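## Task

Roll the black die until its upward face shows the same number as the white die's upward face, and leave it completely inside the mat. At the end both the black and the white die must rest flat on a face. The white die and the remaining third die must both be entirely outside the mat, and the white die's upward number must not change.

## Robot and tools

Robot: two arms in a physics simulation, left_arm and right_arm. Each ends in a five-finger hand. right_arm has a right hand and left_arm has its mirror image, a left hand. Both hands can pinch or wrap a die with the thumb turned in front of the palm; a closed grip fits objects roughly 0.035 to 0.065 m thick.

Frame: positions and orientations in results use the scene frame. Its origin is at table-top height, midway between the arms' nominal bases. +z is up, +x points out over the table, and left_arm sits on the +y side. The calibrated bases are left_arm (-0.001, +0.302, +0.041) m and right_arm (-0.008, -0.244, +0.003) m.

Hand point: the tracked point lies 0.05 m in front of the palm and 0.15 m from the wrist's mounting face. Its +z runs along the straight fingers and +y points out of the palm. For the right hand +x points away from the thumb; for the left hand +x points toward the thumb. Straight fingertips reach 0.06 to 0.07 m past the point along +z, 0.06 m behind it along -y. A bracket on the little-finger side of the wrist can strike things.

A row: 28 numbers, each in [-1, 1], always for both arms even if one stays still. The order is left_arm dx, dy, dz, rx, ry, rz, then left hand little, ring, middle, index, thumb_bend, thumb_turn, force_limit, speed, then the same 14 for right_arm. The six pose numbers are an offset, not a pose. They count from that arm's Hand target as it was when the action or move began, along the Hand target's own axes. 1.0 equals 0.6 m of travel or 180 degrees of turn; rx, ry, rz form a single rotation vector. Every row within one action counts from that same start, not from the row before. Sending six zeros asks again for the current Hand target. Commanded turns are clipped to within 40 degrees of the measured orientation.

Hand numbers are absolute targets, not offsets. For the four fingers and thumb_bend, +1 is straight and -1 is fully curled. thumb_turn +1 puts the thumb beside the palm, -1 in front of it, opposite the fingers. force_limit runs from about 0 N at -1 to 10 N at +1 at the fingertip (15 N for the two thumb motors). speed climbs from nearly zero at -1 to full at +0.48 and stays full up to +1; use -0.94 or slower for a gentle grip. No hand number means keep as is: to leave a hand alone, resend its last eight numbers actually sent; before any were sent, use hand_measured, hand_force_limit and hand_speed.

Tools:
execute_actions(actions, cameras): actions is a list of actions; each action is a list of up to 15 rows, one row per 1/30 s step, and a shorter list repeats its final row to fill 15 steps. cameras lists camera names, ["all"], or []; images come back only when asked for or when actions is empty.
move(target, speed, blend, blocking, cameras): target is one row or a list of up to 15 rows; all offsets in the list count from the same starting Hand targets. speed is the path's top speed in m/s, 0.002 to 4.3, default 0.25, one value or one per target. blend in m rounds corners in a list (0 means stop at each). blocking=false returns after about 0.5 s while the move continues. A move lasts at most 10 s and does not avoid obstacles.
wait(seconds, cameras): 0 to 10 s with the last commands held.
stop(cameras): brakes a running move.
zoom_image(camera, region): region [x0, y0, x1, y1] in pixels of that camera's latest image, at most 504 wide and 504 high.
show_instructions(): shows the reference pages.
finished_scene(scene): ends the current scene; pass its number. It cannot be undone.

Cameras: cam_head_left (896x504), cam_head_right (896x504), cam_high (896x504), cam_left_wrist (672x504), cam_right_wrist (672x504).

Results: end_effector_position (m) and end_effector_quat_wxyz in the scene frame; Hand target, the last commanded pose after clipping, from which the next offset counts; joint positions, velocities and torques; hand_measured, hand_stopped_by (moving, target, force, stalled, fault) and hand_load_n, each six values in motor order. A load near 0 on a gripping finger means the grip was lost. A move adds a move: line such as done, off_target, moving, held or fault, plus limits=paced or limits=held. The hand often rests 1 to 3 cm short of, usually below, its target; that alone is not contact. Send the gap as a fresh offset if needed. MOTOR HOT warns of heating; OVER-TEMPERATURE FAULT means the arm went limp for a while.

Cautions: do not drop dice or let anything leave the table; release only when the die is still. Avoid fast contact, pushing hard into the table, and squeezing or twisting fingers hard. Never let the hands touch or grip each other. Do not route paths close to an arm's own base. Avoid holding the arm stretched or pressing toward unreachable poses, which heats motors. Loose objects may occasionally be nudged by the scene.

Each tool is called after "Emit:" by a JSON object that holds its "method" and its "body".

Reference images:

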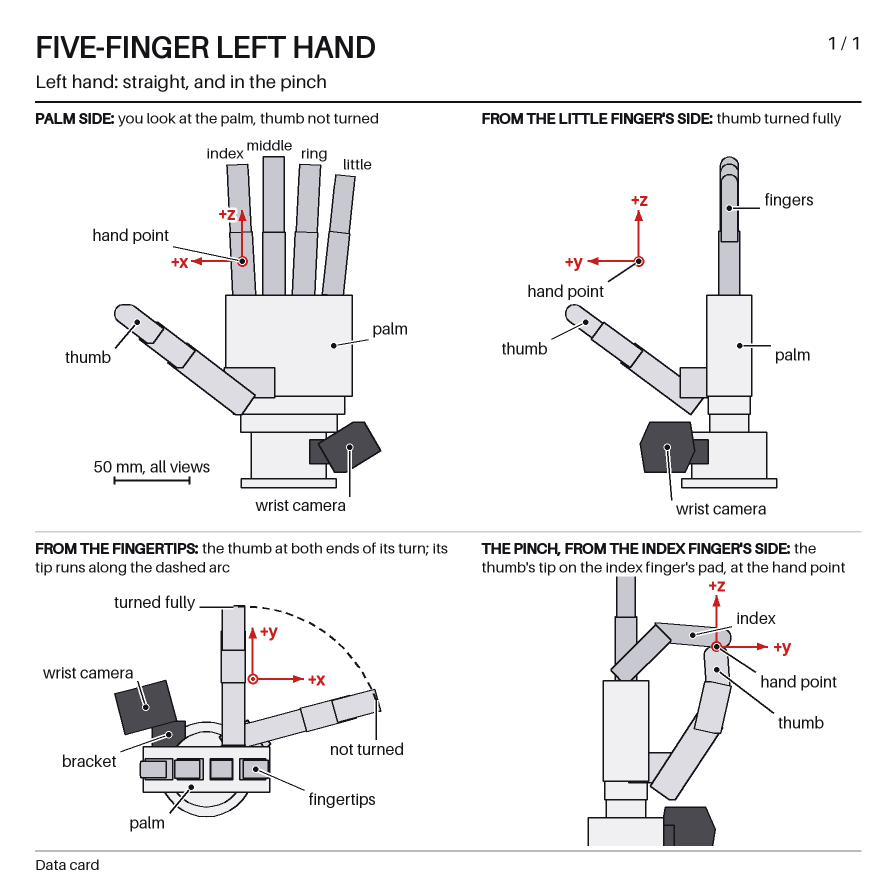

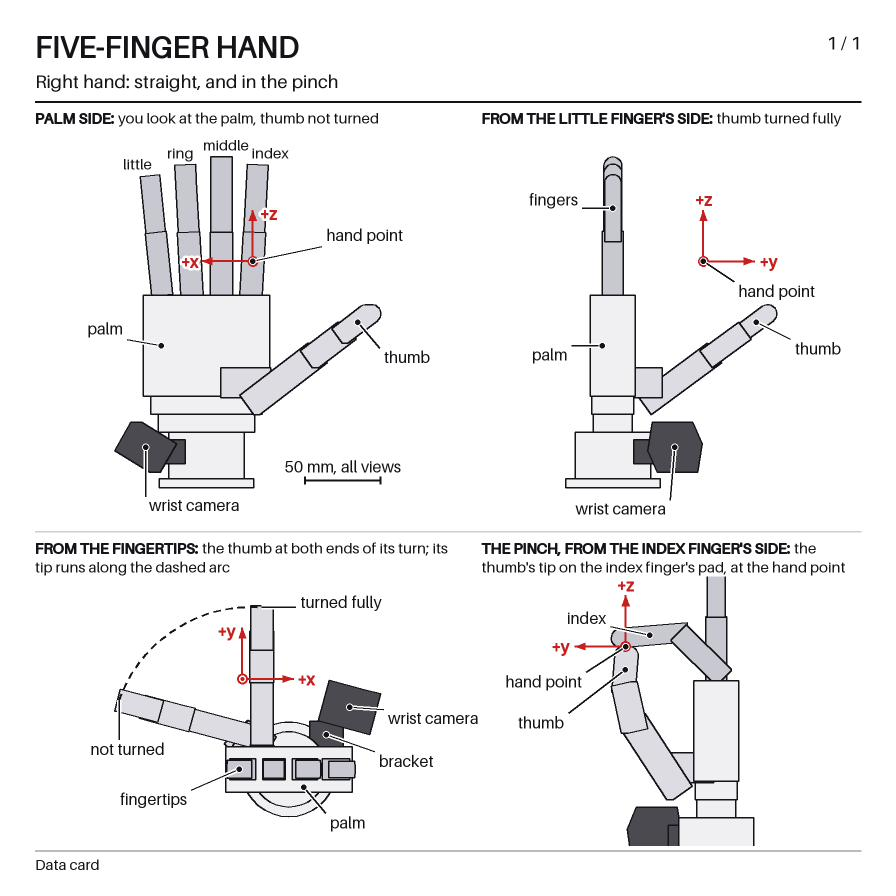

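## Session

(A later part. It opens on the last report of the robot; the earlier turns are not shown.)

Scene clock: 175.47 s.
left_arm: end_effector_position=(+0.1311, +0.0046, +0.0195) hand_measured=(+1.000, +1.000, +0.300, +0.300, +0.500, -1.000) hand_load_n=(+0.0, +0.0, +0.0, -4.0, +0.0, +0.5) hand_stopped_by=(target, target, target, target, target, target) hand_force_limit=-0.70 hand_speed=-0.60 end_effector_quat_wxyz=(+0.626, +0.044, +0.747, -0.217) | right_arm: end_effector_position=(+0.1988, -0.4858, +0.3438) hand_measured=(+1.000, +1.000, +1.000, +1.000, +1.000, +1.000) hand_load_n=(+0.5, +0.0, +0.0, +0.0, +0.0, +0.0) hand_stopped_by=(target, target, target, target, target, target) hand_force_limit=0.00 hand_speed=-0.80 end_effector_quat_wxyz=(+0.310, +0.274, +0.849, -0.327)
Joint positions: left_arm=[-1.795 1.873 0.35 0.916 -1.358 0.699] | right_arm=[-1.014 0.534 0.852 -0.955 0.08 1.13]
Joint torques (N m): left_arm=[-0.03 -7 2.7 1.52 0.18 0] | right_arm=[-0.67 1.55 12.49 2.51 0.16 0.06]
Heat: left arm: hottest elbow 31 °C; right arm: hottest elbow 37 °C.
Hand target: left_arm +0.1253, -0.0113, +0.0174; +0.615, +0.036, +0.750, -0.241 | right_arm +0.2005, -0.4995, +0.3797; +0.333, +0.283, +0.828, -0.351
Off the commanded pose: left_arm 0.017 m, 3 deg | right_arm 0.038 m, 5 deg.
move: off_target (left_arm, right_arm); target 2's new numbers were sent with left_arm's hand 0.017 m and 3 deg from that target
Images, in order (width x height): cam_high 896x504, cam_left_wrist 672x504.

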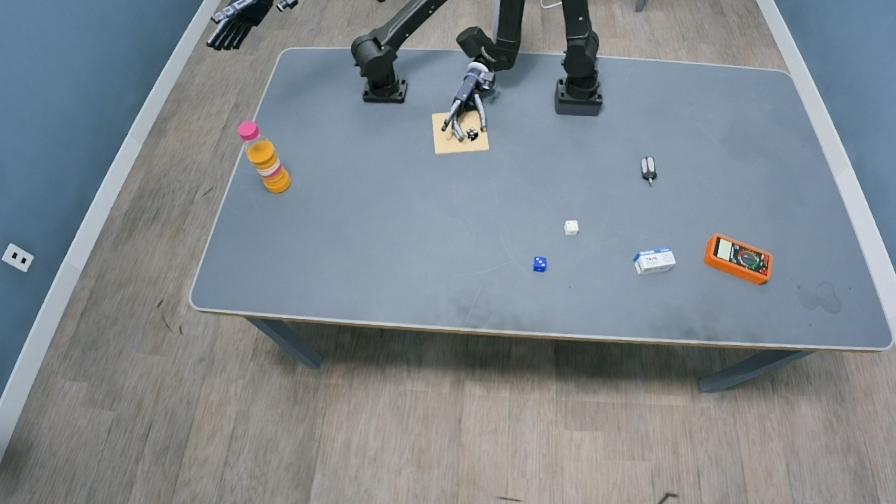

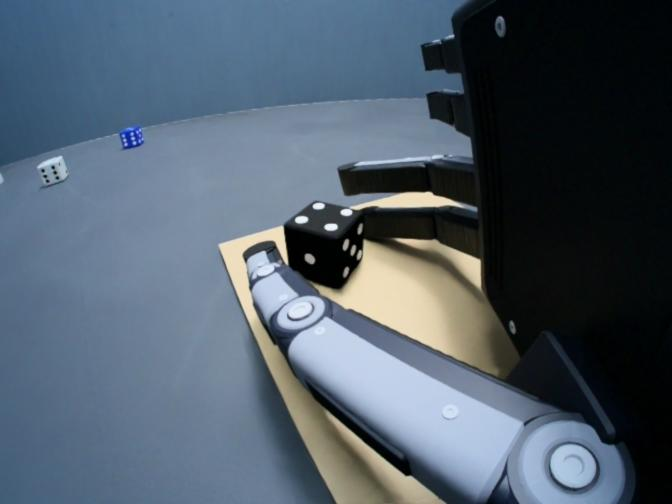

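Emit:
{"method": "move", "body": {"target": [-0.188,-0.0635,-0.0255,0,0,0,1,1,0.3,0.3,0.5,-1,-0.7,-0.6,0,0,0,0,0,0,1,1,1,1,1,1,0,-0.8], "speed": 0.1, "cameras": ["all"]}}

Emit:
{"method": "zoom_image", "body": {"camera": "cam_high", "region": [425, 100, 495, 160]}}

Emit:
{"method": "zoom_image", "body": {"camera": "cam_high", "region": [530, 210, 600, 280]}}

Emit:
{"method": "zoom_image", "body": {"camera": "cam_left_wrist", "region": [200, 250, 500, 500]}}

Scene clock: 179.80 s.
left_arm: end_effector_position=(+0.1306, +0.0061, +0.1252) hand_measured=(+1.000, +1.000, +0.300, +0.300, +0.500, -1.000) hand_load_n=(-0.5, +0.0, +0.0, +0.0, +0.0, +0.5) hand_stopped_by=(target, target, target, target, target, target) hand_force_limit=-0.70 hand_speed=-0.60 end_effector_quat_wxyz=(+0.619, +0.053, +0.752, -0.220) | right_arm: end_effector_position=(+0.1988, -0.4858, +0.3438) hand_measured=(+1.000, +1.000, +1.000, +1.000, +1.000, +1.000) hand_load_n=(+0.0, +0.0, +0.0, +0.0, +0.0, +0.0) hand_stopped_by=(target, target, target, target, target, target) hand_force_limit=0.00 hand_speed=-0.80 end_effector_quat_wxyz=(+0.310, +0.274, +0.849, -0.327)
Joint positions: left_arm=[-1.795 1.33 0.359 0.355 -1.333 0.698] | right_arm=[-1.014 0.534 0.852 -0.955 0.08 1.13]
Joint torques (N m): left_arm=[0.09 -5.25 7.41 0.81 -0.25 -0.02] | right_arm=[-0.67 1.49 12.49 2.5 0.16 0.06]
Heat: left arm: hottest elbow 31 °C; right arm: hottest elbow 37 °C.
Hand target: left_arm +0.1253, -0.0115, +0.1375; +0.615, +0.036, +0.750, -0.241 | right_arm +0.2005, -0.4995, +0.3797; +0.333, +0.283, +0.828, -0.351
Off the commanded pose: left_arm 0.022 m, 3 deg | right_arm 0.038 m, 5 deg.
move: off_target (left_arm, right_arm)

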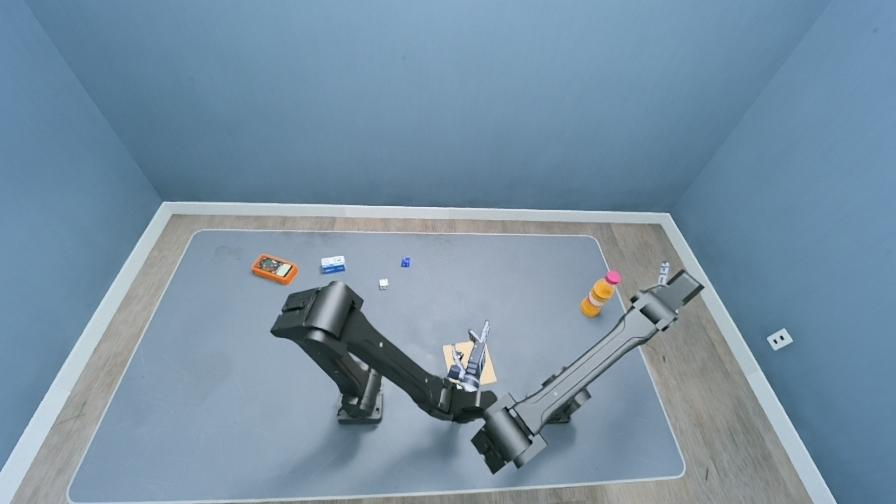

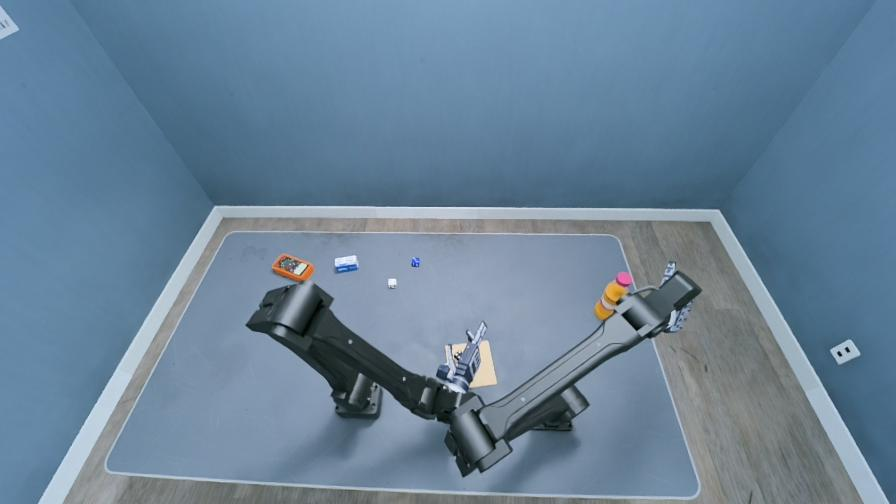

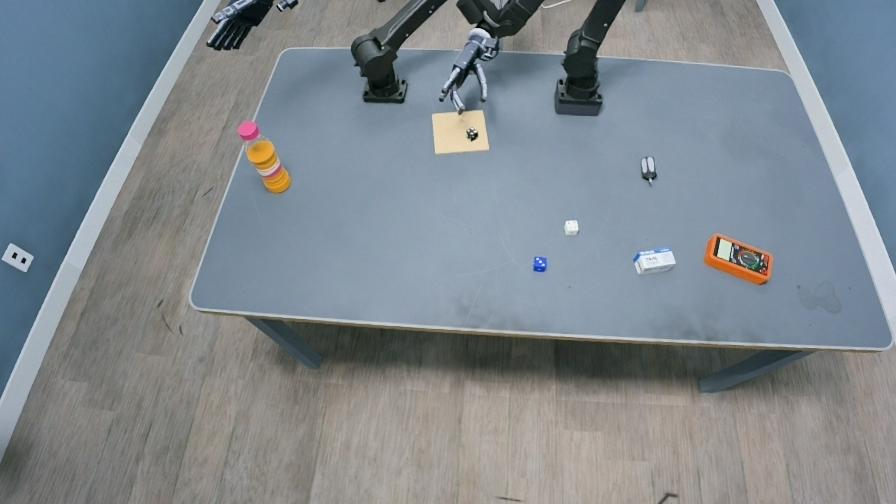

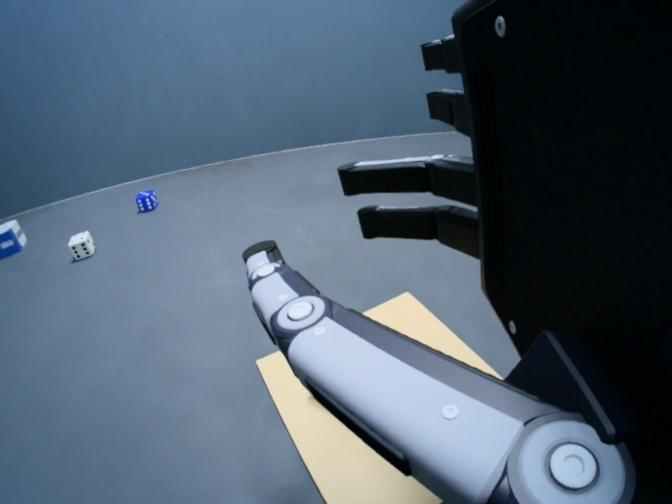

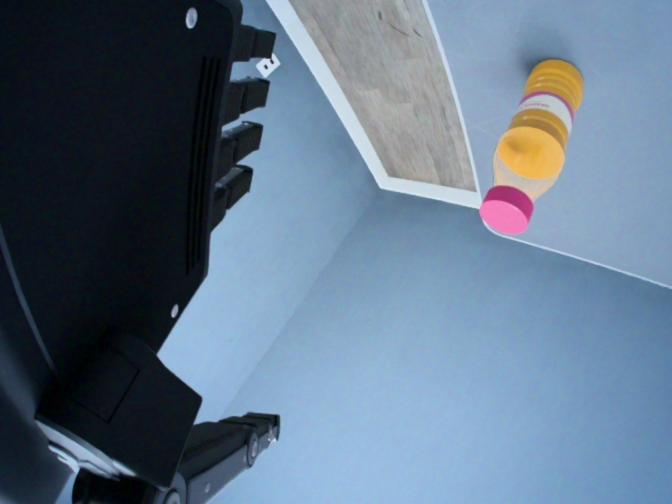

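Scaled by 7.200 from the camera's 896x504 image, which has a finer 1280x720 frame.

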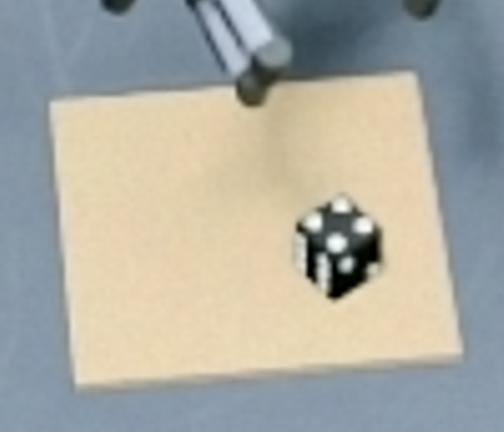

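Scaled by 7.200 from the camera's 896x504 image, which has a finer 1280x720 frame.

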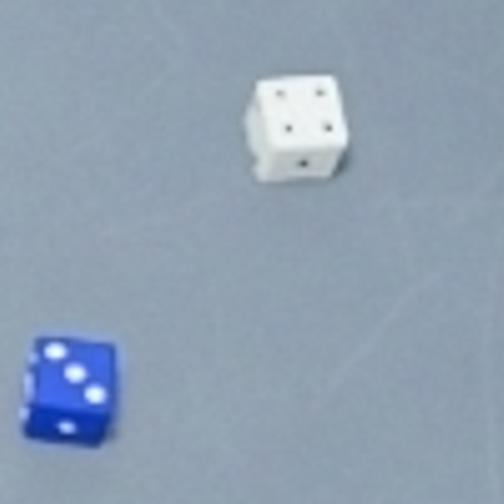

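Scaled by 1.680 from the camera's 672x504 image, which has a finer 960x720 frame.

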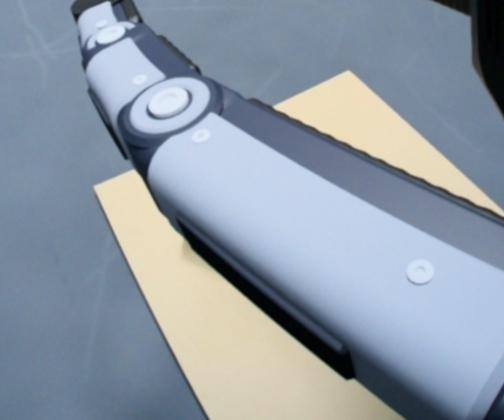

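Emit:
{"method": "finished_scene", "body": {"scene": 2}}

The scene is finished: the task was done.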